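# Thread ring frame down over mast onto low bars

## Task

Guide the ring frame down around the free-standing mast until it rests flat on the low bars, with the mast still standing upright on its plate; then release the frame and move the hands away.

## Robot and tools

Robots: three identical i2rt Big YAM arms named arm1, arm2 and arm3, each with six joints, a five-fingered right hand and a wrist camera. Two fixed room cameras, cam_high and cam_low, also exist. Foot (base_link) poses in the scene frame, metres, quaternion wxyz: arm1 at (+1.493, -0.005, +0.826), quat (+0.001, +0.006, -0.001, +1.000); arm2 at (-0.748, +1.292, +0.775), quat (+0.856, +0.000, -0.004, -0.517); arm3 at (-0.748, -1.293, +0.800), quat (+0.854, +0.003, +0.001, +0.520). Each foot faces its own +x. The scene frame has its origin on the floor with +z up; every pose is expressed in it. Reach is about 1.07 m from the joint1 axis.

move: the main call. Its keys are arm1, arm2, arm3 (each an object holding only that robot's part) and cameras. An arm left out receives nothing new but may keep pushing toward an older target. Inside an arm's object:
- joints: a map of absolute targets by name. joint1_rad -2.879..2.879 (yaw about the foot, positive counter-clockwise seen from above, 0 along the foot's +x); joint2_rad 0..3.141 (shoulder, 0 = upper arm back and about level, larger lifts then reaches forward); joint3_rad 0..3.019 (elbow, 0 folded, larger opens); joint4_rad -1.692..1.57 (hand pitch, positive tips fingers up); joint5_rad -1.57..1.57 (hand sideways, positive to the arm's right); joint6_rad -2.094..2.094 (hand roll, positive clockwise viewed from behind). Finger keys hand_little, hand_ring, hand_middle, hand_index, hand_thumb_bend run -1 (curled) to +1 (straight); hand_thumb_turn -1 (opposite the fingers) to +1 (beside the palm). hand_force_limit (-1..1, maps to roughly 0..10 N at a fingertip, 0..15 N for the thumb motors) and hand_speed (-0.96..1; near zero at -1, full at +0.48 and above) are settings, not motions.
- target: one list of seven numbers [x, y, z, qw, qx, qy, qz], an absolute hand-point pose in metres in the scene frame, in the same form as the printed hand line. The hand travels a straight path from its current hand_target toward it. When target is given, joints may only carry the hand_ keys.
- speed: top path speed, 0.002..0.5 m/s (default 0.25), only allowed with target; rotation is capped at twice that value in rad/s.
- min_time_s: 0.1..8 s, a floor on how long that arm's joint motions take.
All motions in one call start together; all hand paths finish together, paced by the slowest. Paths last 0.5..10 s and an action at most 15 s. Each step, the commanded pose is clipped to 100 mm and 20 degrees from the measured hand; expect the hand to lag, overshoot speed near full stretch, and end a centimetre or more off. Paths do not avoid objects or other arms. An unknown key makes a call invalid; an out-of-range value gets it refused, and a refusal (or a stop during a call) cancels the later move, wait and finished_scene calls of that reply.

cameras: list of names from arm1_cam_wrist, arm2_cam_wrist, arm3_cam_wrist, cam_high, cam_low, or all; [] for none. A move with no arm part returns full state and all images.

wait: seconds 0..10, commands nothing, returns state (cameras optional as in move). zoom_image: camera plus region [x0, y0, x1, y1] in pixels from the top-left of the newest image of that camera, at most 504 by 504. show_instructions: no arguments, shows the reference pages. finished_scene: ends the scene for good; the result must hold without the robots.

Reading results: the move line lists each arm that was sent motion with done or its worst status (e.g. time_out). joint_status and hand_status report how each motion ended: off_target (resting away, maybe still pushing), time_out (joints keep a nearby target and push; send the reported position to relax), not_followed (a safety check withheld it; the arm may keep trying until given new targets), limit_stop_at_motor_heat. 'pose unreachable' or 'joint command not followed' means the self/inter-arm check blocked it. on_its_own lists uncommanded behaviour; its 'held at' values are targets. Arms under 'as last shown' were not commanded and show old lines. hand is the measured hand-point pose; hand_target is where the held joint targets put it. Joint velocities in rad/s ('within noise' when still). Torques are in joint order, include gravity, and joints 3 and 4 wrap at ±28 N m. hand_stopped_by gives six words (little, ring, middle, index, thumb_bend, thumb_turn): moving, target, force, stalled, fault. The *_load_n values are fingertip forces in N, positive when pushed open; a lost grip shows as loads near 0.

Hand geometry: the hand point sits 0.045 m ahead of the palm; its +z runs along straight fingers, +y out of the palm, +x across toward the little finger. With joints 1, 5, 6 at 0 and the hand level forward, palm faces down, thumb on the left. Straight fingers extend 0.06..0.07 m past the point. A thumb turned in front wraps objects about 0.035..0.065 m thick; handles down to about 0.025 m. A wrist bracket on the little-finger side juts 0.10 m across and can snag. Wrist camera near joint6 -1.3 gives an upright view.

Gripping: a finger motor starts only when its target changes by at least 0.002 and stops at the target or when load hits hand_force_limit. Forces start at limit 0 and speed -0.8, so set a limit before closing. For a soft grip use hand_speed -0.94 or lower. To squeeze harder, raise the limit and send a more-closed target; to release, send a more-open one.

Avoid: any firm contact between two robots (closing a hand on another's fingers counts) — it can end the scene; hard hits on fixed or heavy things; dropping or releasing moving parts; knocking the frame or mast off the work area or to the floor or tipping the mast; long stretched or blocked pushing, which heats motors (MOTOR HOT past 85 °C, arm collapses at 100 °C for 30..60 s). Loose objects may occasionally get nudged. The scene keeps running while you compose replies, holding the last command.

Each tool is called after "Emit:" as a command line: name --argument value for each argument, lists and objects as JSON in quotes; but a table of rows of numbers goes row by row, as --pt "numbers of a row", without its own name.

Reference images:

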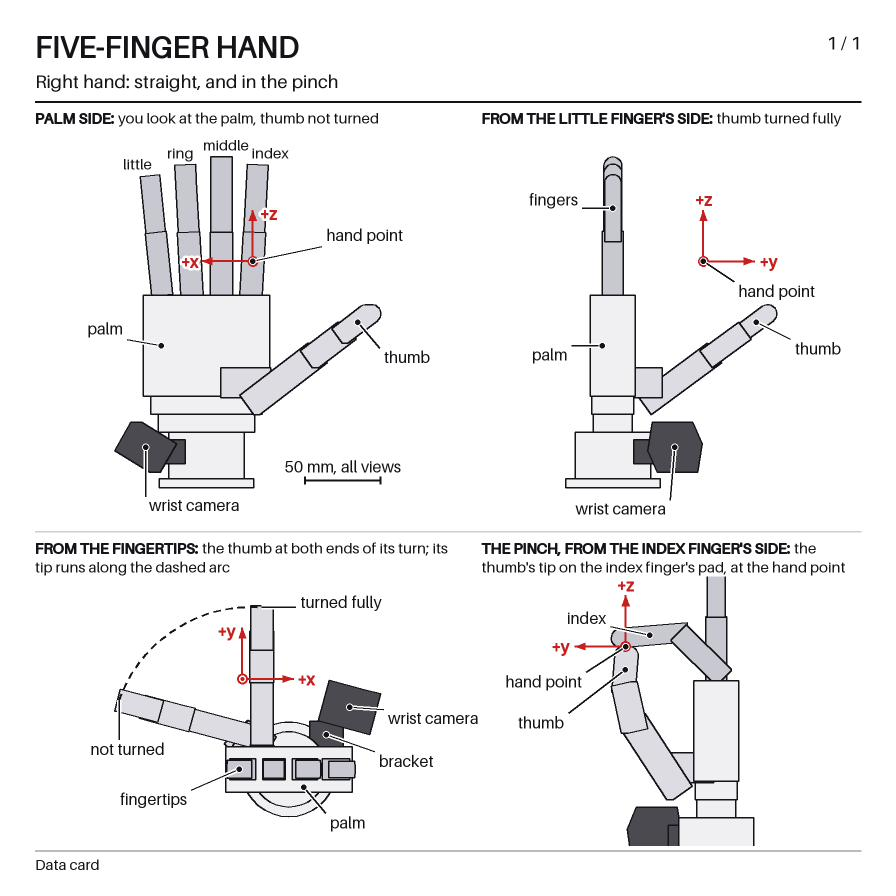

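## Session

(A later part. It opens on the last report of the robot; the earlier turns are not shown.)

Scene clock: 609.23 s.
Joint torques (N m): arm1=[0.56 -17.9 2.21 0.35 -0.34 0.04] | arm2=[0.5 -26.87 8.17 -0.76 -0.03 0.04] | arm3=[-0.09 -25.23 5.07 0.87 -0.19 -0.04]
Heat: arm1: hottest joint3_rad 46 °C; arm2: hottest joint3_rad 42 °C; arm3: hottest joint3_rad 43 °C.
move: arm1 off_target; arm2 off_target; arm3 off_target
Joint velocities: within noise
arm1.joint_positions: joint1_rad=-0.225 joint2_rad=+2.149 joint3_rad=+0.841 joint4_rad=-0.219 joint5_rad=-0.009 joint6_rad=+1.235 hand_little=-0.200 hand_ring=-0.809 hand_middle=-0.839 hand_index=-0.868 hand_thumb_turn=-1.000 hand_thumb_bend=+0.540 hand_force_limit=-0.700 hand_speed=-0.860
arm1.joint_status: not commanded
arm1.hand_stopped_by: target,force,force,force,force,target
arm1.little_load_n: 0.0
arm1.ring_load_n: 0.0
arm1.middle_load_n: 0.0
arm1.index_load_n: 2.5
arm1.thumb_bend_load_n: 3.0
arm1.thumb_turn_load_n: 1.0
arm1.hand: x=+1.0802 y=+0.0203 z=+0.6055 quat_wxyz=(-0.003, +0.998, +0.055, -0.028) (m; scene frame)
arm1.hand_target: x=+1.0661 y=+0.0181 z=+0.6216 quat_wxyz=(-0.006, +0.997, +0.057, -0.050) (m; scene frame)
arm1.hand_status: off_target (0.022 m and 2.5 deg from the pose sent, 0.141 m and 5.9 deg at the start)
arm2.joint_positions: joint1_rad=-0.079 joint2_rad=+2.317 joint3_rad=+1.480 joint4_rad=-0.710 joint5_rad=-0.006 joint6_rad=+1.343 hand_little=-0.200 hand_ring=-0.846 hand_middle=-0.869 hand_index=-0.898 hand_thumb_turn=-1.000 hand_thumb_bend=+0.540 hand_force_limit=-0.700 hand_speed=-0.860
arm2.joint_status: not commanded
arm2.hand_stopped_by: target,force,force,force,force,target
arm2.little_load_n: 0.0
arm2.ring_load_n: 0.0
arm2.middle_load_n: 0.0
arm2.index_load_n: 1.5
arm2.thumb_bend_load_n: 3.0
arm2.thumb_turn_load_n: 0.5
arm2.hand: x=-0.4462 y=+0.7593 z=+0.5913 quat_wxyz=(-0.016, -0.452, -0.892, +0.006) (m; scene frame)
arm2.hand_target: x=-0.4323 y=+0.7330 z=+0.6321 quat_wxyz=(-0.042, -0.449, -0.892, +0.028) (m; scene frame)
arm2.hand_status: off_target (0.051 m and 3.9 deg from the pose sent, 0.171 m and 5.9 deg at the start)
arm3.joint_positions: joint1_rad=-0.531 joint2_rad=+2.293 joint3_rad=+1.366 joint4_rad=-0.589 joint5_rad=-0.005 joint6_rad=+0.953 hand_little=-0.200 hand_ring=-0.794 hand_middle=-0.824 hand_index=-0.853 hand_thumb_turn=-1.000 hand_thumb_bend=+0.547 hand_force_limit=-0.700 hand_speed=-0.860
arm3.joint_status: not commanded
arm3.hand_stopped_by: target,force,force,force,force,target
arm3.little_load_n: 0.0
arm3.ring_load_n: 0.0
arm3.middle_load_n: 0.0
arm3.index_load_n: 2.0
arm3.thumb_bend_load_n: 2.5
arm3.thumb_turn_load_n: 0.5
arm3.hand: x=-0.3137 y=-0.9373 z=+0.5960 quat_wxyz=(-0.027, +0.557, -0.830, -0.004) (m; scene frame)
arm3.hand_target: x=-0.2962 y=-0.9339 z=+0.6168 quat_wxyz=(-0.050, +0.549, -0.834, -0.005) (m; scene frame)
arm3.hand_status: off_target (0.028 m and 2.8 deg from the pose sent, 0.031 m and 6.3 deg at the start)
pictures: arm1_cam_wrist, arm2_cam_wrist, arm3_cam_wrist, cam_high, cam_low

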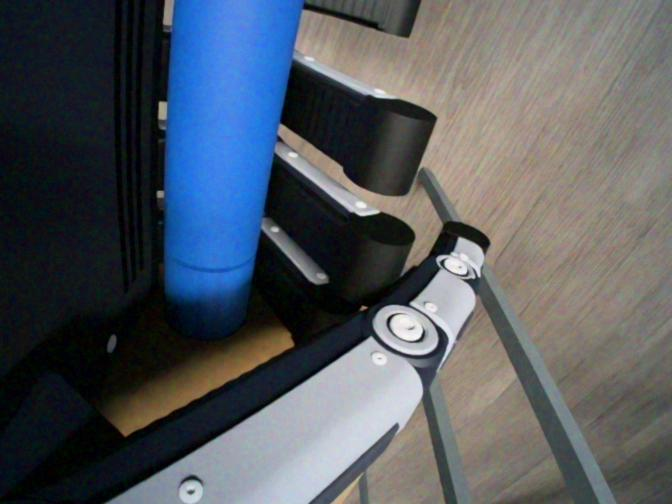

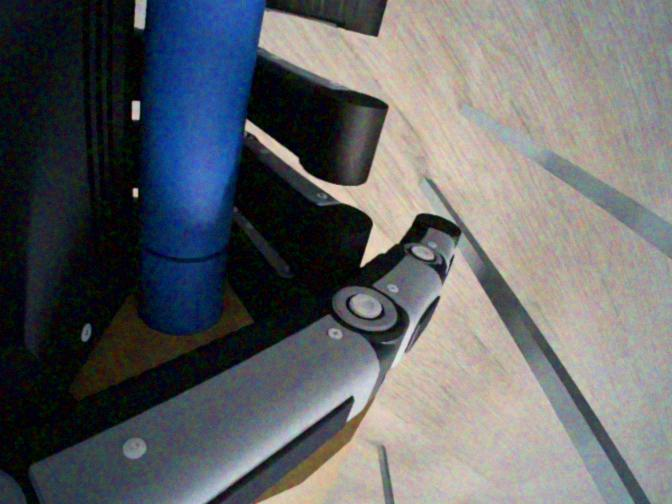

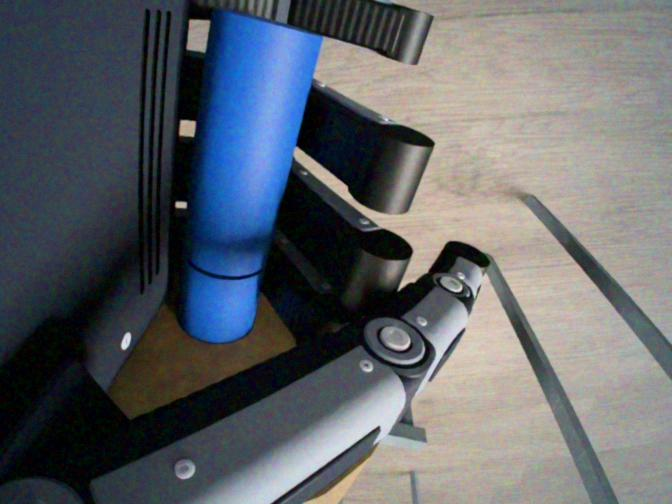

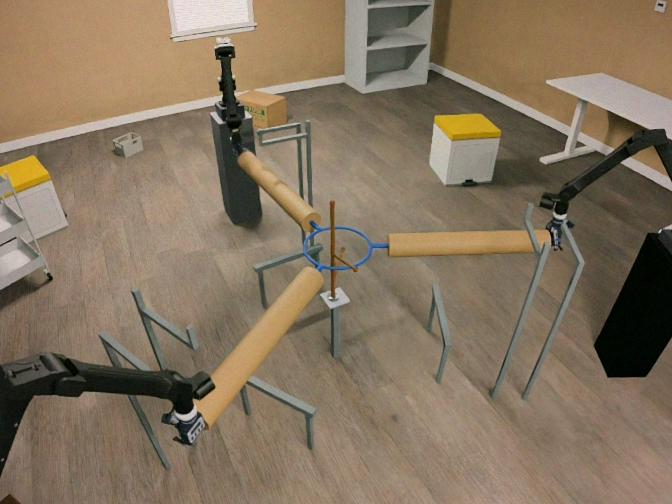

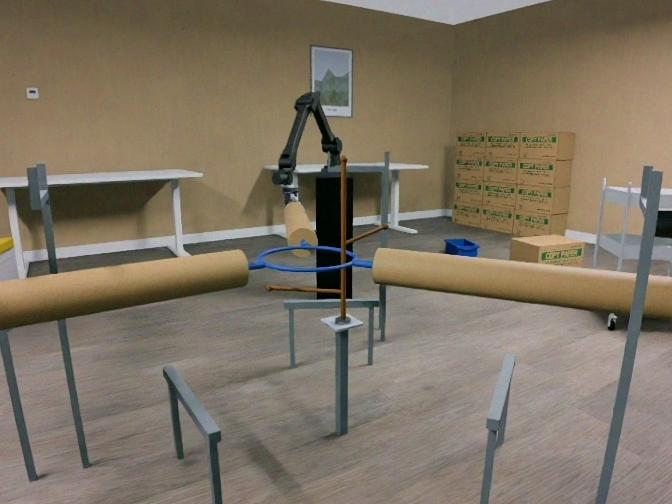

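Emit:
move --arm1 '{"target":[1.069,0.0162,0.556,-0.0058,0.9984,0.0567,-0.0496],"speed":0.06}' --arm2 '{"target":[-0.4289,0.7296,0.570,0.0415,0.4501,0.893,-0.0279],"speed":0.06}' --arm3 '{"target":[-0.2929,-0.9357,0.556,0.0498,-0.5497,0.8354,0.0048],"speed":0.06}' --cameras '["cam_high","cam_low"]'

Emit:
zoom_image --camera "cam_high" --region '[270, 215, 410, 320]'

Emit:
zoom_image --camera "cam_low" --region '[240, 220, 420, 355]'

Scene clock: 622.80 s.
Joint torques (N m): arm1=[0.38 -14.8 2.56 0.53 -0.22 0.09] | arm2=[0.67 -23.59 8.28 0.09 -0.18 0.07] | arm3=[-0.44 -23 6.74 0.69 -0.16 -0.09]
Heat: arm1: hottest joint3_rad 44 °C; arm2: hottest joint3_rad 41 °C; arm3: hottest joint3_rad 42 °C.
move: arm1 done; arm2 off_target; arm3 off_target
Joint velocities: within noise
arm1.joint_positions: joint1_rad=-0.218 joint2_rad=+2.293 joint3_rad=+0.868 joint4_rad=-0.076 joint5_rad=-0.011 joint6_rad=+1.236 hand_little=-0.200 hand_ring=-0.809 hand_middle=-0.839 hand_index=-0.868 hand_thumb_turn=-1.000 hand_thumb_bend=+0.540 hand_force_limit=-0.700 hand_speed=-0.860
arm1.joint_status: not commanded
arm1.hand_stopped_by: target,force,force,force,force,target
arm1.little_load_n: 0.0
arm1.ring_load_n: 0.0
arm1.middle_load_n: 0.0
arm1.index_load_n: 2.5
arm1.thumb_bend_load_n: 3.0
arm1.thumb_turn_load_n: 1.0
arm1.hand: x=+1.0783 y=+0.0176 z=+0.5566 quat_wxyz=(-0.006, +0.998, +0.057, -0.041) (m; scene frame)
arm1.hand_target: x=+1.0689 y=+0.0162 z=+0.5562 quat_wxyz=(-0.006, +0.997, +0.057, -0.050) (m; scene frame)
arm1.hand_status: done (0.009 m and 1.0 deg from the pose sent, 0.051 m and 2.6 deg at the start)
arm2.joint_positions: joint1_rad=-0.079 joint2_rad=+2.396 joint3_rad=+1.506 joint4_rad=-0.644 joint5_rad=-0.001 joint6_rad=+1.344 hand_little=-0.200 hand_ring=-0.846 hand_middle=-0.869 hand_index=-0.898 hand_thumb_turn=-1.000 hand_thumb_bend=+0.540 hand_force_limit=-0.700 hand_speed=-0.860
arm2.joint_status: not commanded
arm2.hand_stopped_by: target,force,force,force,force,target
arm2.little_load_n: 0.0
arm2.ring_load_n: 0.0
arm2.middle_load_n: -0.5
arm2.index_load_n: 1.5
arm2.thumb_bend_load_n: 3.0
arm2.thumb_turn_load_n: 0.5
arm2.hand: x=-0.4448 y=+0.7544 z=+0.5528 quat_wxyz=(-0.018, -0.452, -0.892, +0.011) (m; scene frame)
arm2.hand_target: x=-0.4292 y=+0.7307 z=+0.5710 quat_wxyz=(-0.042, -0.450, -0.892, +0.028) (m; scene frame)
arm2.hand_status: off_target (0.034 m and 3.3 deg from the pose sent, 0.040 m and 3.9 deg at the start)
arm3.joint_positions: joint1_rad=-0.534 joint2_rad=+2.393 joint3_rad=+1.376 joint4_rad=-0.492 joint5_rad=-0.006 joint6_rad=+0.953 hand_little=-0.200 hand_ring=-0.794 hand_middle=-0.824 hand_index=-0.853 hand_thumb_turn=-1.000 hand_thumb_bend=+0.547 hand_force_limit=-0.700 hand_speed=-0.860
arm3.joint_status: not commanded
arm3.hand_stopped_by: target,force,force,force,force,target
arm3.little_load_n: 0.0
arm3.ring_load_n: 0.0
arm3.middle_load_n: 0.0
arm3.index_load_n: 1.5
arm3.thumb_bend_load_n: 2.5
arm3.thumb_turn_load_n: 0.5
arm3.hand: x=-0.3165 y=-0.9405 z=+0.5453 quat_wxyz=(-0.030, +0.556, -0.831, -0.005) (m; scene frame)
arm3.hand_target: x=-0.2933 y=-0.9363 z=+0.5565 quat_wxyz=(-0.050, +0.549, -0.834, -0.005) (m; scene frame)
arm3.hand_status: off_target (0.026 m and 2.4 deg from the pose sent, 0.045 m and 2.8 deg at the start)
pictures: cam_high, cam_low

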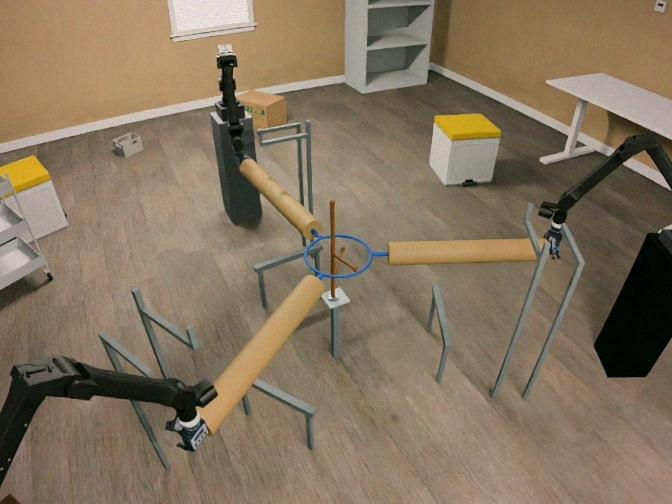

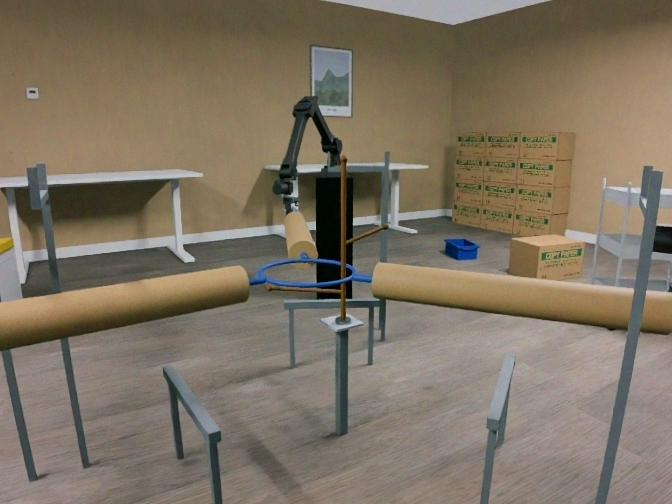

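Scaled by 3.600 from the camera's 672x504 image, which has a finer 960x720 frame.

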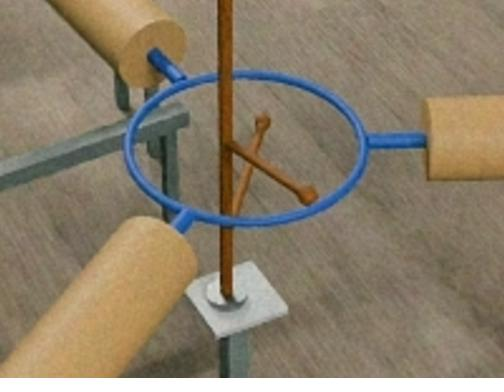

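Scaled by 2.800 from the camera's 672x504 image, which has a finer 960x720 frame.

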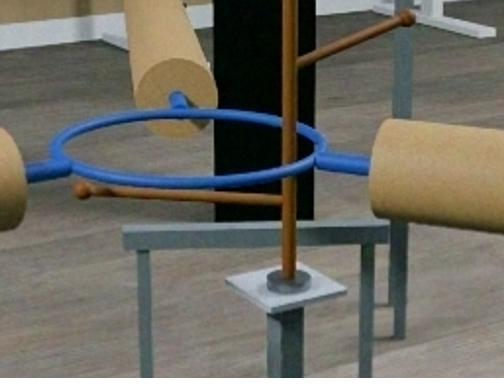

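Emit:
move --arm1 '{"target":[1.079,0.0172,0.466,-0.0058,0.9984,0.0567,-0.0446],"speed":0.05}' --arm2 '{"target":[-0.4189,0.7306,0.482,0.0415,0.4501,0.893,-0.0279],"speed":0.05}' --arm3 '{"target":[-0.2829,-0.9347,0.477,0.0498,-0.5497,0.8354,0.0048],"speed":0.05}' --cameras '["cam_high","cam_low"]'

Emit:
zoom_image --camera "cam_high" --region '[270, 215, 410, 320]'

Emit:
zoom_image --camera "cam_low" --region '[240, 220, 420, 355]'

Scene clock: 633.73 s.
Joint torques (N m): arm1=[-0.21 -15.62 0.94 0.59 -0.11 0.02] | arm2=[1.08 -23.94 7.27 0.13 -0.15 0.09] | arm3=[-0.5 -23.88 6.2 0.81 -0.18 -0.16]
Heat: arm1: hottest joint3_rad 43 °C; arm2: hottest joint3_rad 41 °C; arm3: hottest joint2_rad 42 °C.
move: arm1 done; arm2 off_target; arm3 off_target
Joint velocities: within noise
arm1.joint_positions: joint1_rad=-0.218 joint2_rad=+2.551 joint3_rad=+0.978 joint4_rad=+0.066 joint5_rad=-0.011 joint6_rad=+1.236 hand_little=-0.200 hand_ring=-0.809 hand_middle=-0.839 hand_index=-0.868 hand_thumb_turn=-1.000 hand_thumb_bend=+0.540 hand_force_limit=-0.700 hand_speed=-0.860
arm1.joint_status: not commanded
arm1.hand_stopped_by: target,force,force,force,force,target
arm1.little_load_n: 0.5
arm1.ring_load_n: 0.0
arm1.middle_load_n: 0.0
arm1.index_load_n: 2.5
arm1.thumb_bend_load_n: 3.0
arm1.thumb_turn_load_n: 1.0
arm1.hand: x=+1.0840 y=+0.0163 z=+0.4676 quat_wxyz=(-0.005, +0.998, +0.057, -0.038) (m; scene frame)
arm1.hand_target: x=+1.0790 y=+0.0172 z=+0.4661 quat_wxyz=(-0.006, +0.997, +0.057, -0.045) (m; scene frame)
arm1.hand_status: done (0.005 m and 0.8 deg from the pose sent, 0.091 m and 0.5 deg at the start)
arm2.joint_positions: joint1_rad=-0.070 joint2_rad=+2.581 joint3_rad=+1.595 joint4_rad=-0.541 joint5_rad=-0.001 joint6_rad=+1.355 hand_little=-0.200 hand_ring=-0.846 hand_middle=-0.869 hand_index=-0.898 hand_thumb_turn=-1.000 hand_thumb_bend=+0.540 hand_force_limit=-0.700 hand_speed=-0.860
arm2.joint_status: not commanded
arm2.hand_stopped_by: target,force,force,force,force,target
arm2.little_load_n: 0.0
arm2.ring_load_n: 0.0
arm2.middle_load_n: 0.0
arm2.index_load_n: 1.5
arm2.thumb_bend_load_n: 3.0
arm2.thumb_turn_load_n: 1.0
arm2.hand: x=-0.4374 y=+0.7513 z=+0.4686 quat_wxyz=(-0.021, -0.453, -0.891, +0.013) (m; scene frame)
arm2.hand_target: x=-0.4191 y=+0.7314 z=+0.4830 quat_wxyz=(-0.042, -0.449, -0.892, +0.028) (m; scene frame)
arm2.hand_status: off_target (0.031 m and 2.9 deg from the pose sent, 0.079 m and 3.3 deg at the start)
arm3.joint_positions: joint1_rad=-0.541 joint2_rad=+2.581 joint3_rad=+1.488 joint4_rad=-0.420 joint5_rad=-0.006 joint6_rad=+0.953 hand_little=-0.200 hand_ring=-0.794 hand_middle=-0.824 hand_index=-0.853 hand_thumb_turn=-1.000 hand_thumb_bend=+0.547 hand_force_limit=-0.700 hand_speed=-0.860
arm3.joint_status: not commanded
arm3.hand_stopped_by: target,force,force,force,force,target
arm3.little_load_n: 0.0
arm3.ring_load_n: 0.0
arm3.middle_load_n: 0.5
arm3.index_load_n: 1.5
arm3.thumb_bend_load_n: 2.5
arm3.thumb_turn_load_n: 0.5
arm3.hand: x=-0.3086 y=-0.9397 z=+0.4666 quat_wxyz=(-0.028, +0.553, -0.833, -0.005) (m; scene frame)
arm3.hand_target: x=-0.2833 y=-0.9352 z=+0.4776 quat_wxyz=(-0.050, +0.549, -0.834, -0.004) (m; scene frame)
arm3.hand_status: off_target (0.028 m and 2.5 deg from the pose sent, 0.076 m and 2.4 deg at the start)
pictures: cam_high, cam_low

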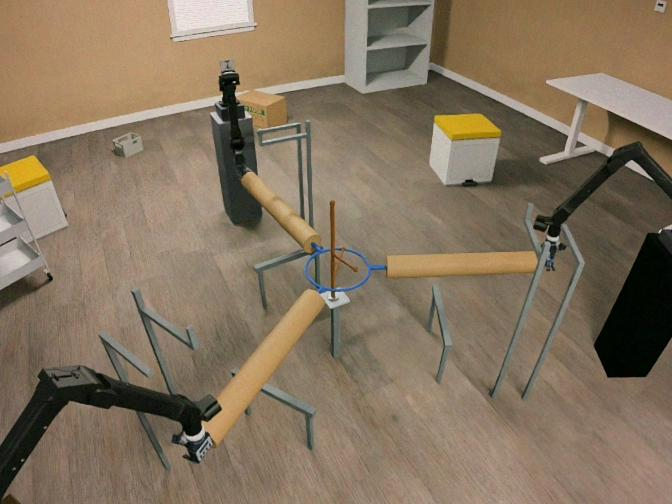

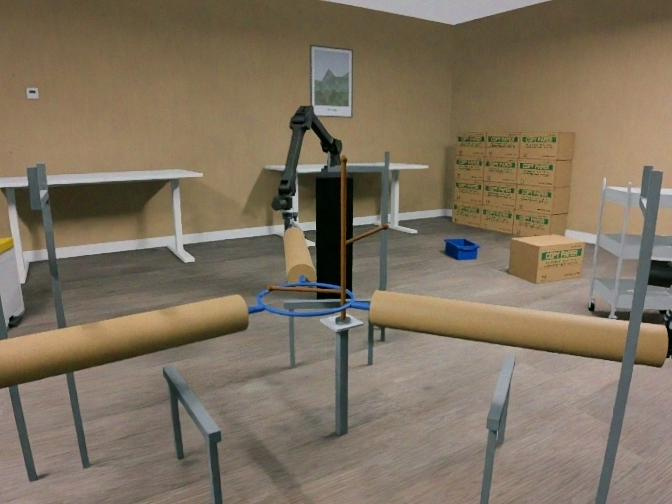

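Scaled by 3.600 from the camera's 672x504 image, which has a finer 960x720 frame.

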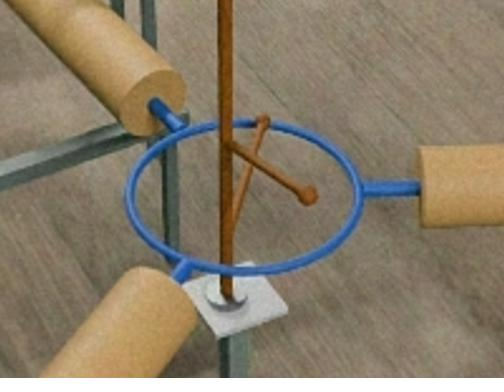

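Scaled by 2.800 from the camera's 672x504 image, which has a finer 960x720 frame.

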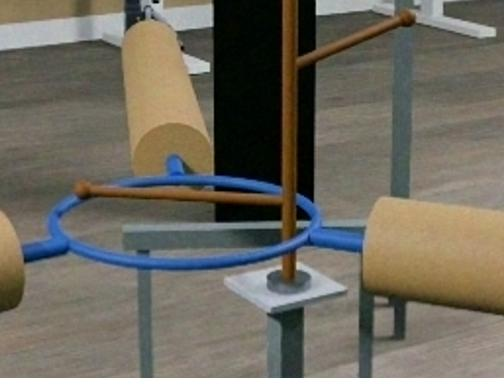

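Emit:
move --arm1 '{"target":[1.080,0.0172,0.441,-0.0058,0.9984,0.0567,-0.0446],"speed":0.05}' --arm2 '{"target":[-0.4179,0.7306,0.456,0.0415,0.4501,0.893,-0.0279],"speed":0.05}' --arm3 '{"target":[-0.2819,-0.9347,0.452,0.0498,-0.5497,0.8354,0.0048],"speed":0.05}' --cameras '["cam_high","cam_low"]'

Emit:
zoom_image --camera "cam_high" --region '[270, 215, 410, 320]'

Emit:
zoom_image --camera "cam_low" --region '[240, 220, 420, 355]'

Scene clock: 647.13 s.
Joint torques (N m): arm1=[-0.21 -15.68 0.64 0.62 -0.11 0.02] | arm2=[1.2 -24.12 7.04 0.1 -0.18 0.09] | arm3=[-0.38 -24.12 6.01 0.81 -0.14 -0.17]
Heat: arm1: hottest joint3_rad 41 °C; arm2: hottest joint3_rad 40 °C; arm3: hottest joint2_rad 42 °C.
move: arm1 done; arm2 off_target; arm3 off_target
Joint velocities: within noise
arm1.joint_positions: joint1_rad=-0.218 joint2_rad=+2.621 joint3_rad=+1.020 joint4_rad=+0.094 joint5_rad=-0.011 joint6_rad=+1.236 hand_little=-0.200 hand_ring=-0.809 hand_middle=-0.839 hand_index=-0.868 hand_thumb_turn=-1.000 hand_thumb_bend=+0.540 hand_force_limit=-0.700 hand_speed=-0.860
arm1.joint_status: not commanded
arm1.hand_stopped_by: target,force,force,force,force,target
arm1.little_load_n: 0.0
arm1.ring_load_n: 0.0
arm1.middle_load_n: 0.0
arm1.index_load_n: 2.5
arm1.thumb_bend_load_n: 3.0
arm1.thumb_turn_load_n: 1.0
arm1.hand: x=+1.0842 y=+0.0163 z=+0.4427 quat_wxyz=(-0.005, +0.998, +0.057, -0.038) (m; scene frame)
arm1.hand_target: x=+1.0800 y=+0.0172 z=+0.4411 quat_wxyz=(-0.006, +0.997, +0.057, -0.045) (m; scene frame)
arm1.hand_status: done (0.005 m and 0.7 deg from the pose sent, 0.027 m and 0.8 deg at the start)
arm2.joint_positions: joint1_rad=-0.070 joint2_rad=+2.638 joint3_rad=+1.629 joint4_rad=-0.517 joint5_rad=+0.000 joint6_rad=+1.357 hand_little=-0.200 hand_ring=-0.846 hand_middle=-0.869 hand_index=-0.898 hand_thumb_turn=-1.000 hand_thumb_bend=+0.540 hand_force_limit=-0.700 hand_speed=-0.860
arm2.joint_status: not commanded
arm2.hand_stopped_by: target,force,force,force,force,target
arm2.little_load_n: 0.0
arm2.ring_load_n: 0.0
arm2.middle_load_n: -0.5
arm2.index_load_n: 1.5
arm2.thumb_bend_load_n: 3.0
arm2.thumb_turn_load_n: 0.5
arm2.hand: x=-0.4367 y=+0.7503 z=+0.4433 quat_wxyz=(-0.022, -0.454, -0.891, +0.014) (m; scene frame)
arm2.hand_target: x=-0.4181 y=+0.7316 z=+0.4568 quat_wxyz=(-0.042, -0.449, -0.892, +0.028) (m; scene frame)
arm2.hand_status: off_target (0.030 m and 2.8 deg from the pose sent, 0.031 m and 2.9 deg at the start)
arm3.joint_positions: joint1_rad=-0.544 joint2_rad=+2.640 joint3_rad=+1.526 joint4_rad=-0.399 joint5_rad=-0.007 joint6_rad=+0.953 hand_little=-0.200 hand_ring=-0.794 hand_middle=-0.824 hand_index=-0.853 hand_thumb_turn=-1.000 hand_thumb_bend=+0.547 hand_force_limit=-0.700 hand_speed=-0.860
arm3.joint_status: not commanded
arm3.hand_stopped_by: target,force,force,force,force,target
arm3.little_load_n: 0.0
arm3.ring_load_n: 0.5
arm3.middle_load_n: 0.0
arm3.index_load_n: 1.0
arm3.thumb_bend_load_n: 2.5
arm3.thumb_turn_load_n: 0.5
arm3.hand: x=-0.3072 y=-0.9401 z=+0.4419 quat_wxyz=(-0.028, +0.552, -0.834, -0.005) (m; scene frame)
arm3.hand_target: x=-0.2821 y=-0.9352 z=+0.4526 quat_wxyz=(-0.050, +0.549, -0.834, -0.004) (m; scene frame)
arm3.hand_status: off_target (0.028 m and 2.5 deg from the pose sent, 0.031 m and 2.5 deg at the start)
pictures: cam_high, cam_low

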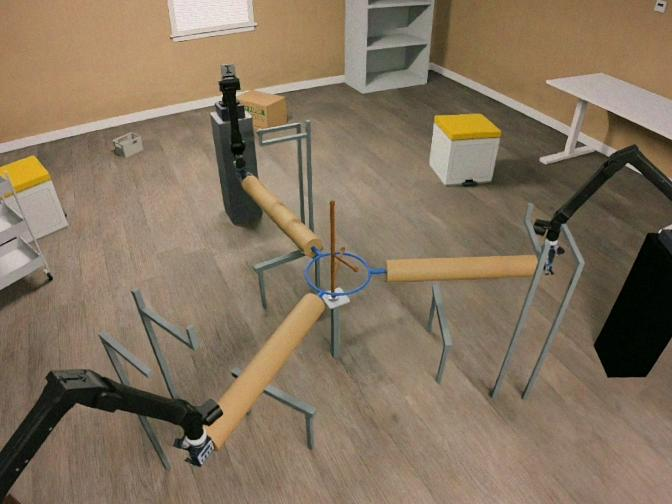

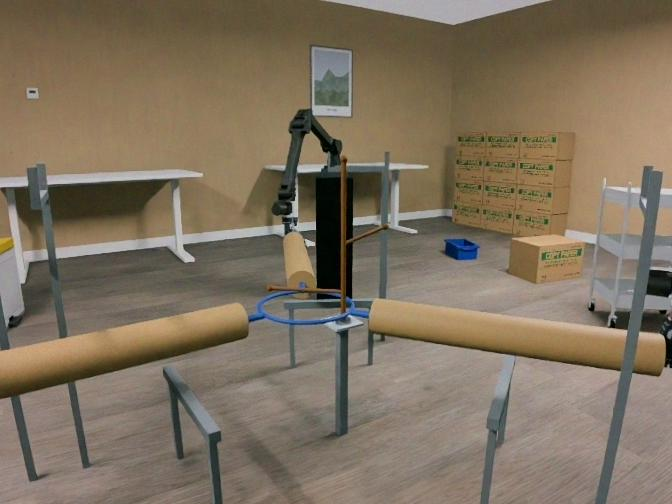

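Scaled by 3.600 from the camera's 672x504 image, which has a finer 960x720 frame.

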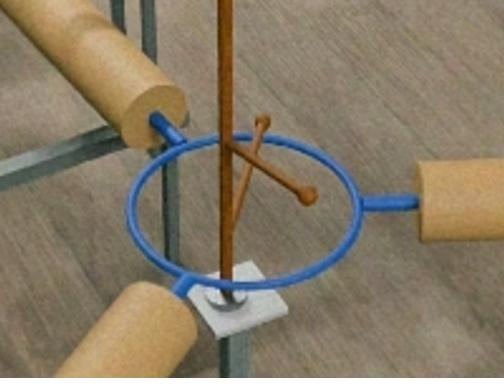

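Scaled by 2.800 from the camera's 672x504 image, which has a finer 960x720 frame.

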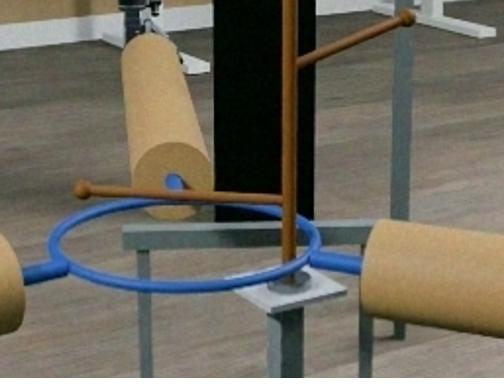

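Emit:
move --arm1 '{"target":[0.979,-0.0004,0.450,-0.0001,0.9999,0.0131,-0.01],"speed":0.08}' --arm2 '{"target":[-0.4386,0.8444,0.463,0.0225,0.4886,0.8725,-0.011],"speed":0.08}' --arm3 '{"target":[-0.4591,-0.8098,0.460,0.022,-0.5128,0.8585,0.0119],"speed":0.08}' --cameras '["all"]'

Emit:
zoom_image --camera "cam_high" --region '[270, 215, 410, 320]'

Emit:
zoom_image --camera "cam_low" --region '[240, 220, 420, 355]'

Scene clock: 659.03 s.
Joint torques (N m): arm1=[0.73 -18.73 4.59 -0.62 -0.25 0.06] | arm2=[1.38 -25.41 2.54 -0.24 -0.34 0.1] | arm3=[0.97 -25.88 2.71 0.28 -0.11 -0.06]
Heat: arm1: hottest joint3_rad 40 °C; arm2: hottest joint3_rad 40 °C; arm3: hottest joint2_rad 43 °C.
move: arm1 off_target; arm2 off_target; arm3 off_target
Joint velocities: within noise
arm1.joint_positions: joint1_rad=-0.144 joint2_rad=+2.631 joint3_rad=+1.284 joint4_rad=-0.236 joint5_rad=+0.001 joint6_rad=+1.406 hand_little=-0.200 hand_ring=-0.809 hand_middle=-0.839 hand_index=-0.868 hand_thumb_turn=-1.000 hand_thumb_bend=+0.540 hand_force_limit=-0.700 hand_speed=-0.860
arm1.joint_status: not commanded
arm1.hand_stopped_by: target,force,force,force,force,target
arm1.little_load_n: 0.0
arm1.ring_load_n: 1.5
arm1.middle_load_n: 0.5
arm1.index_load_n: 3.5
arm1.thumb_bend_load_n: 3.0
arm1.thumb_turn_load_n: 1.0
arm1.hand: x=+0.9972 y=+0.0041 z=+0.4472 quat_wxyz=(-0.001, +1.000, +0.009, +0.000) (m; scene frame)
arm1.hand_target: x=+0.9792 y=-0.0005 z=+0.4506 quat_wxyz=(+0.000, +1.000, +0.013, -0.010) (m; scene frame)
arm1.hand_status: off_target (0.019 m and 1.3 deg from the pose sent, 0.107 m and 6.0 deg at the start)
arm2.joint_positions: joint1_rad=-0.013 joint2_rad=+2.547 joint3_rad=+1.278 joint4_rad=-0.317 joint5_rad=+0.007 joint6_rad=+1.503 hand_little=-0.200 hand_ring=-0.846 hand_middle=-0.869 hand_index=-0.898 hand_thumb_turn=-1.000 hand_thumb_bend=+0.540 hand_force_limit=-0.700 hand_speed=-0.860
arm2.joint_status: not commanded
arm2.hand_stopped_by: target,force,force,force,force,target
arm2.little_load_n: 0.0
arm2.ring_load_n: 2.5
arm2.middle_load_n: -0.5
arm2.index_load_n: 0.0
arm2.thumb_bend_load_n: 3.0
arm2.thumb_turn_load_n: 0.5
arm2.hand: x=-0.4603 y=+0.8643 z=+0.4317 quat_wxyz=(+0.004, -0.493, -0.870, -0.002) (m; scene frame)
arm2.hand_target: x=-0.4388 y=+0.8450 z=+0.4622 quat_wxyz=(-0.023, -0.488, -0.872, +0.011) (m; scene frame)
arm2.hand_status: off_target (0.043 m and 3.4 deg from the pose sent, 0.096 m and 4.5 deg at the start)
arm3.joint_positions: joint1_rad=-0.183 joint2_rad=+2.617 joint3_rad=+1.395 joint4_rad=-0.341 joint5_rad=+0.000 joint6_rad=+1.405 hand_little=-0.200 hand_ring=-0.794 hand_middle=-0.824 hand_index=-0.853 hand_thumb_turn=-1.000 hand_thumb_bend=+0.547 hand_force_limit=-0.700 hand_speed=-0.860
arm3.joint_status: not commanded
arm3.hand_stopped_by: target,force,force,force,force,target
arm3.little_load_n: 0.0
arm3.ring_load_n: 3.5
arm3.middle_load_n: 0.5
arm3.index_load_n: 0.5
arm3.thumb_bend_load_n: 2.5
arm3.thumb_turn_load_n: 0.5
arm3.hand: x=-0.4715 y=-0.8277 z=+0.4352 quat_wxyz=(-0.003, +0.513, -0.858, -0.004) (m; scene frame)
arm3.hand_target: x=-0.4595 y=-0.8101 z=+0.4594 quat_wxyz=(-0.022, +0.513, -0.858, -0.012) (m; scene frame)
arm3.hand_status: off_target (0.033 m and 2.4 deg from the pose sent, 0.201 m and 5.4 deg at the start)
pictures: arm1_cam_wrist, arm2_cam_wrist, arm3_cam_wrist, cam_high, cam_low

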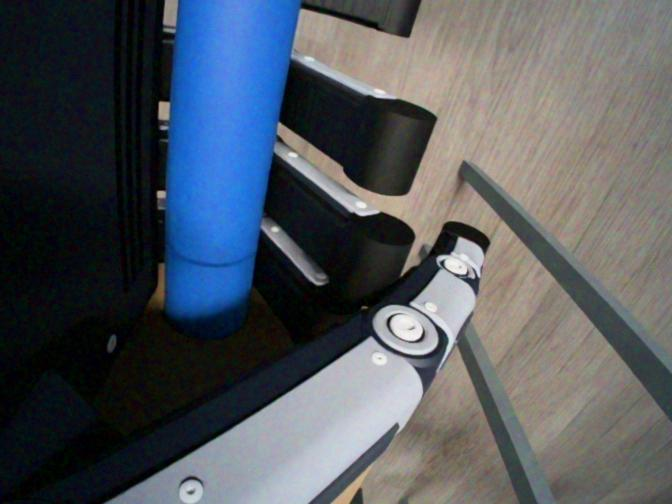

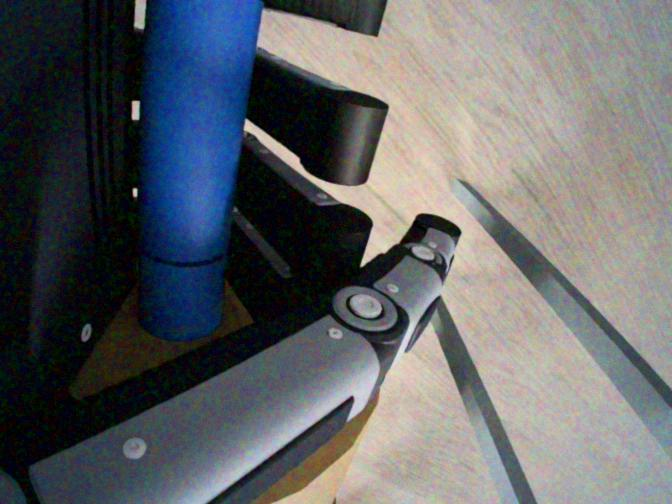

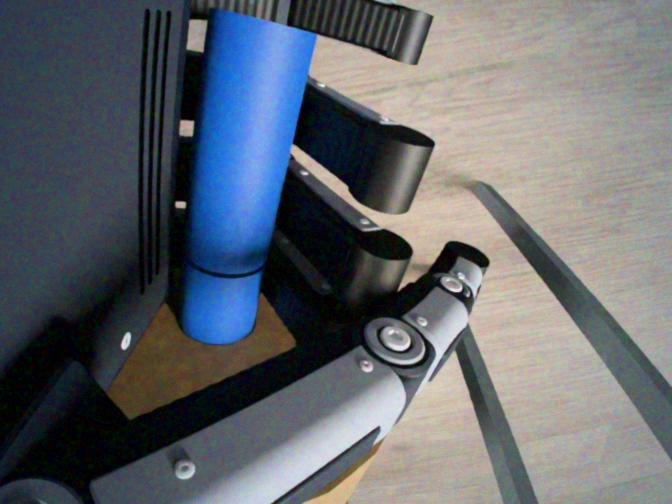

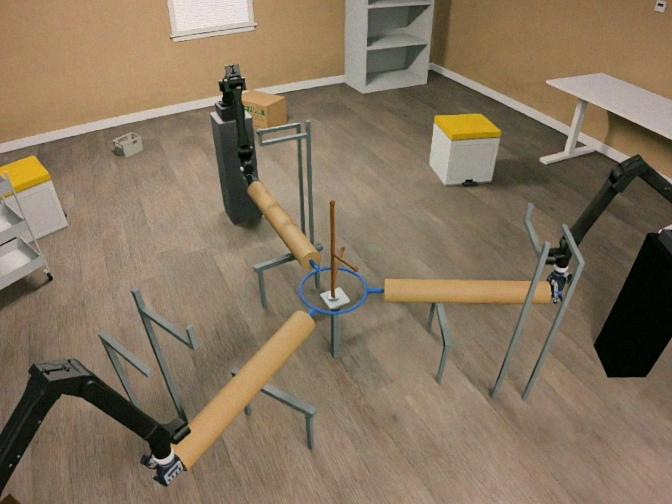

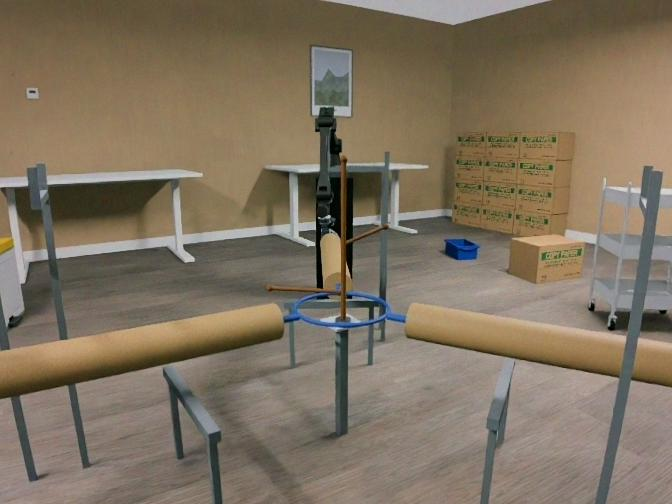

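Scaled by 3.600 from the camera's 672x504 image, which has a finer 960x720 frame.

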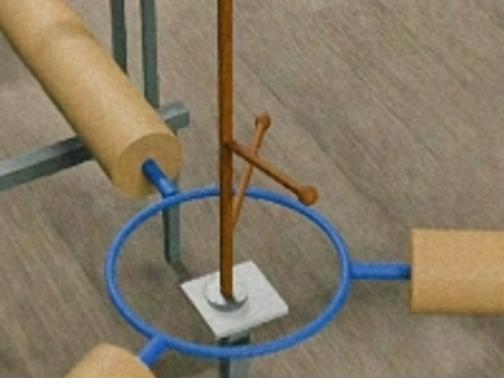

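Scaled by 2.800 from the camera's 672x504 image, which has a finer 960x720 frame.

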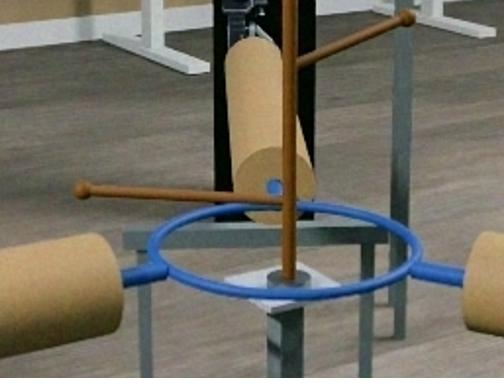

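Emit:
move --arm1 '{"target":[0.981,-0.0024,0.362,0,1,0.0131,-0.01],"speed":0.06}' --arm2 '{"target":[-0.4396,0.8454,0.376,0.0225,0.4886,0.8725,-0.011],"speed":0.06}' --arm3 '{"target":[-0.4601,-0.8108,0.372,0.022,-0.5128,0.8585,0.0119],"speed":0.06}' --cameras '["cam_high","cam_low"]'

Emit:
zoom_image --camera "cam_high" --region '[200, 230, 480, 440]'

Emit:
zoom_image --camera "cam_low" --region '[120, 250, 560, 504]'

Scene clock: 668.90 s.
Joint torques (N m): arm1=[0.56 -19.14 3.52 -0.02 -0.25 0.07] | arm2=[1.2 -21.13 3.78 0.14 -0.37 0.08] | arm3=[0.97 -22.89 4.1 0.7 -0.04 -0.06]
Heat: arm1: hottest joint2_rad 40 °C; arm2: hottest joint3_rad 39 °C; arm3: hottest joint2_rad 44 °C.
move: arm1 off_target; arm2 off_target; arm3 off_target
Joint velocities: within noise
arm1.joint_positions: joint1_rad=-0.137 joint2_rad=+2.852 joint3_rad=+1.456 joint4_rad=-0.191 joint5_rad=+0.001 joint6_rad=+1.409 hand_little=-0.200 hand_ring=-0.809 hand_middle=-0.839 hand_index=-0.868 hand_thumb_turn=-1.000 hand_thumb_bend=+0.540 hand_force_limit=-0.700 hand_speed=-0.860
arm1.joint_status: not commanded
arm1.hand_stopped_by: target,force,force,force,force,target
arm1.little_load_n: 0.0
arm1.ring_load_n: 2.5
arm1.middle_load_n: 0.0
arm1.index_load_n: 0.0
arm1.thumb_bend_load_n: 3.0
arm1.thumb_turn_load_n: 1.0
arm1.hand: x=+0.9970 y=+0.0009 z=+0.3603 quat_wxyz=(-0.001, +1.000, +0.011, +0.003) (m; scene frame)
arm1.hand_target: x=+0.9812 y=-0.0024 z=+0.3624 quat_wxyz=(+0.000, +1.000, +0.013, -0.010) (m; scene frame)
arm1.hand_status: off_target (0.016 m and 1.5 deg from the pose sent, 0.087 m and 1.3 deg at the start)
arm2.joint_positions: joint1_rad=-0.012 joint2_rad=+2.707 joint3_rad=+1.382 joint4_rad=-0.243 joint5_rad=+0.008 joint6_rad=+1.503 hand_little=-0.200 hand_ring=-0.846 hand_middle=-0.869 hand_index=-0.898 hand_thumb_turn=-1.000 hand_thumb_bend=+0.540 hand_force_limit=-0.700 hand_speed=-0.860
arm2.joint_status: not commanded
arm2.hand_stopped_by: target,force,force,force,force,target
arm2.little_load_n: 0.0
arm2.ring_load_n: 1.0
arm2.middle_load_n: -0.5
arm2.index_load_n: 1.0
arm2.thumb_bend_load_n: 3.0
arm2.thumb_turn_load_n: 0.5
arm2.hand: x=-0.4578 y=+0.8601 z=+0.3683 quat_wxyz=(-0.003, -0.493, -0.870, +0.004) (m; scene frame)
arm2.hand_target: x=-0.4398 y=+0.8458 z=+0.3766 quat_wxyz=(-0.023, -0.488, -0.872, +0.011) (m; scene frame)
arm2.hand_status: off_target (0.025 m and 2.4 deg from the pose sent, 0.062 m and 3.4 deg at the start)
arm3.joint_positions: joint1_rad=-0.183 joint2_rad=+2.792 joint3_rad=+1.517 joint4_rad=-0.282 joint5_rad=-0.002 joint6_rad=+1.405 hand_little=-0.200 hand_ring=-0.794 hand_middle=-0.824 hand_index=-0.853 hand_thumb_turn=-1.000 hand_thumb_bend=+0.547 hand_force_limit=-0.700 hand_speed=-0.860
arm3.joint_status: not commanded
arm3.hand_stopped_by: target,force,force,force,force,target
arm3.little_load_n: 0.0
arm3.ring_load_n: 1.5
arm3.middle_load_n: 0.0
arm3.index_load_n: 0.5
arm3.thumb_bend_load_n: 2.5
arm3.thumb_turn_load_n: 0.5
arm3.hand: x=-0.4720 y=-0.8272 z=+0.3643 quat_wxyz=(-0.005, +0.513, -0.858, -0.006) (m; scene frame)
arm3.hand_target: x=-0.4603 y=-0.8110 z=+0.3725 quat_wxyz=(-0.022, +0.513, -0.858, -0.012) (m; scene frame)
arm3.hand_status: off_target (0.022 m and 2.0 deg from the pose sent, 0.066 m and 2.4 deg at the start)
pictures: cam_high, cam_low

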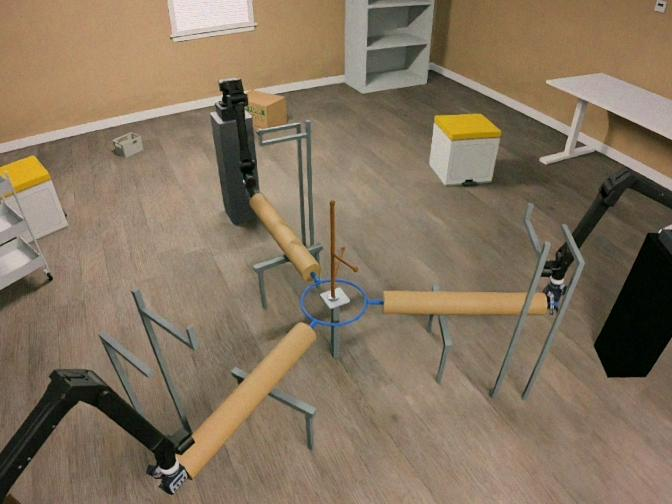

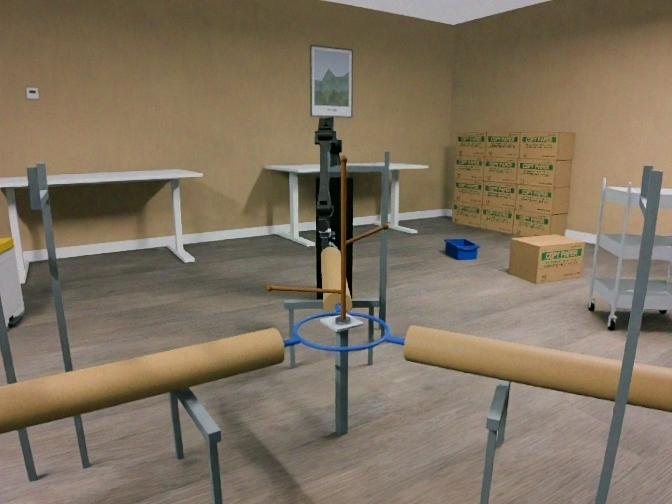

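Scaled by 1.800 from the camera's 672x504 image, which has a finer 960x720 frame.

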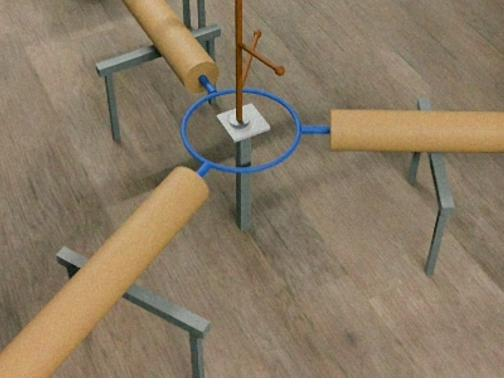

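Scaled by 1.145 from the camera's 672x504 image, which has a finer 960x720 frame.

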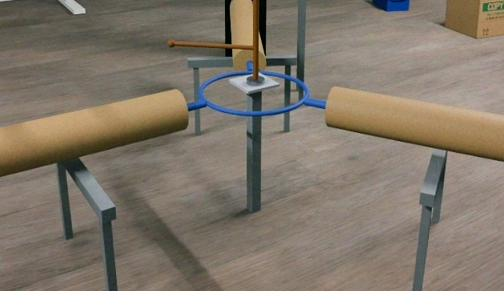

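Emit:
move --arm1 '{"target":[0.981,-0.0024,0.334,0,1,0.0131,-0.01],"speed":0.04}' --arm2 '{"target":[-0.4396,0.8454,0.346,0.0225,0.4886,0.8725,-0.011],"speed":0.04}' --arm3 '{"target":[-0.4601,-0.8108,0.343,0.022,-0.5128,0.8585,0.0119],"speed":0.04}' --cameras '["cam_high","cam_low"]'

Emit:
zoom_image --camera "cam_low" --region '[120, 250, 560, 504]'

Scene clock: 678.30 s.
Joint torques (N m): arm1=[0.56 -18.32 4.07 0.02 -0.21 0.07] | arm2=[1.2 -20.37 4.15 0.32 -0.23 0.09] | arm3=[0.85 -22.07 4.7 0.84 -0.05 -0.07]
Heat: arm1: hottest joint2_rad 41 °C; arm2: hottest joint3_rad 38 °C; arm3: hottest joint2_rad 43 °C.
move: arm1 off_target; arm2 off_target; arm3 off_target
Joint velocities: within noise
arm1.joint_positions: joint1_rad=-0.137 joint2_rad=+2.913 joint3_rad=+1.513 joint4_rad=-0.186 joint5_rad=+0.000 joint6_rad=+1.409 hand_little=-0.200 hand_ring=-0.809 hand_middle=-0.839 hand_index=-0.868 hand_thumb_turn=-1.000 hand_thumb_bend=+0.540 hand_force_limit=-0.700 hand_speed=-0.860
arm1.joint_status: not commanded
arm1.hand_stopped_by: target,force,force,force,force,target
arm1.little_load_n: 0.0
arm1.ring_load_n: 0.0
arm1.middle_load_n: 0.0
arm1.index_load_n: 0.0
arm1.thumb_bend_load_n: 3.0
arm1.thumb_turn_load_n: 1.0
arm1.hand: x=+0.9955 y=+0.0009 z=+0.3371 quat_wxyz=(+0.000, +1.000, +0.011, +0.002) (m; scene frame)
arm1.hand_target: x=+0.9813 y=-0.0024 z=+0.3346 quat_wxyz=(+0.000, +1.000, +0.013, -0.010) (m; scene frame)
arm1.hand_status: off_target (0.015 m and 1.3 deg from the pose sent, 0.031 m and 1.5 deg at the start)
arm2.joint_positions: joint1_rad=-0.011 joint2_rad=+2.771 joint3_rad=+1.432 joint4_rad=-0.229 joint5_rad=+0.004 joint6_rad=+1.503 hand_little=-0.200 hand_ring=-0.846 hand_middle=-0.869 hand_index=-0.898 hand_thumb_turn=-1.000 hand_thumb_bend=+0.540 hand_force_limit=-0.700 hand_speed=-0.860
arm2.joint_status: not commanded
arm2.hand_stopped_by: target,force,force,force,force,target
arm2.little_load_n: 0.0
arm2.ring_load_n: 0.5
arm2.middle_load_n: 0.0
arm2.index_load_n: 0.0
arm2.thumb_bend_load_n: 3.0
arm2.thumb_turn_load_n: 0.5
arm2.hand: x=-0.4560 y=+0.8597 z=+0.3437 quat_wxyz=(-0.005, -0.493, -0.870, +0.003) (m; scene frame)
arm2.hand_target: x=-0.4397 y=+0.8458 z=+0.3468 quat_wxyz=(-0.023, -0.488, -0.872, +0.011) (m; scene frame)
arm2.hand_status: off_target (0.022 m and 2.3 deg from the pose sent, 0.032 m and 2.4 deg at the start)
arm3.joint_positions: joint1_rad=-0.183 joint2_rad=+2.853 joint3_rad=+1.570 joint4_rad=-0.273 joint5_rad=-0.002 joint6_rad=+1.405 hand_little=-0.200 hand_ring=-0.794 hand_middle=-0.824 hand_index=-0.853 hand_thumb_turn=-1.000 hand_thumb_bend=+0.547 hand_force_limit=-0.700 hand_speed=-0.860
arm3.joint_status: not commanded
arm3.hand_stopped_by: target,force,force,force,force,target
arm3.little_load_n: 0.0
arm3.ring_load_n: 0.0
arm3.middle_load_n: 0.0
arm3.index_load_n: 0.0
arm3.thumb_bend_load_n: 3.0
arm3.thumb_turn_load_n: 0.5
arm3.hand: x=-0.4719 y=-0.8268 z=+0.3400 quat_wxyz=(-0.006, +0.513, -0.858, -0.006) (m; scene frame)
arm3.hand_target: x=-0.4604 y=-0.8110 z=+0.3437 quat_wxyz=(-0.022, +0.513, -0.858, -0.012) (m; scene frame)
arm3.hand_status: off_target (0.020 m and 2.0 deg from the pose sent, 0.029 m and 2.0 deg at the start)
pictures: cam_high, cam_low

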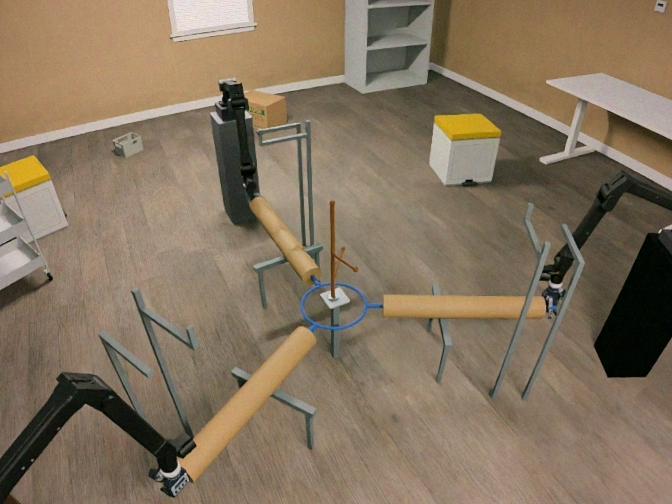

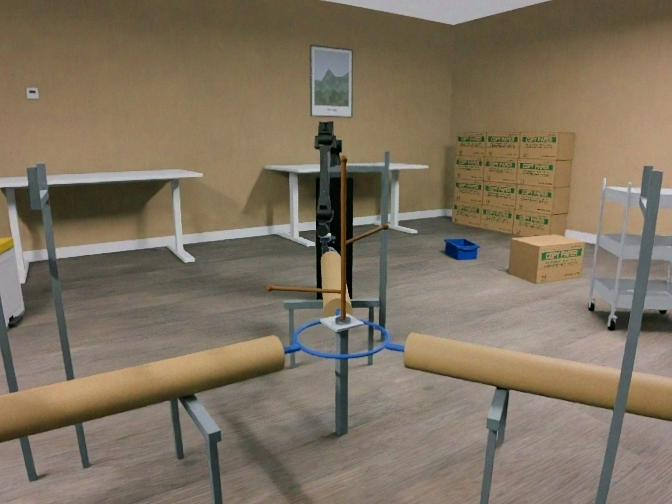

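Scaled by 1.145 from the camera's 672x504 image, which has a finer 960x720 frame.

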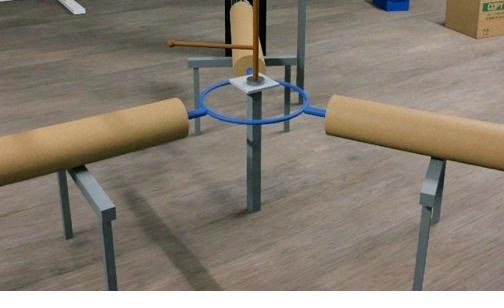

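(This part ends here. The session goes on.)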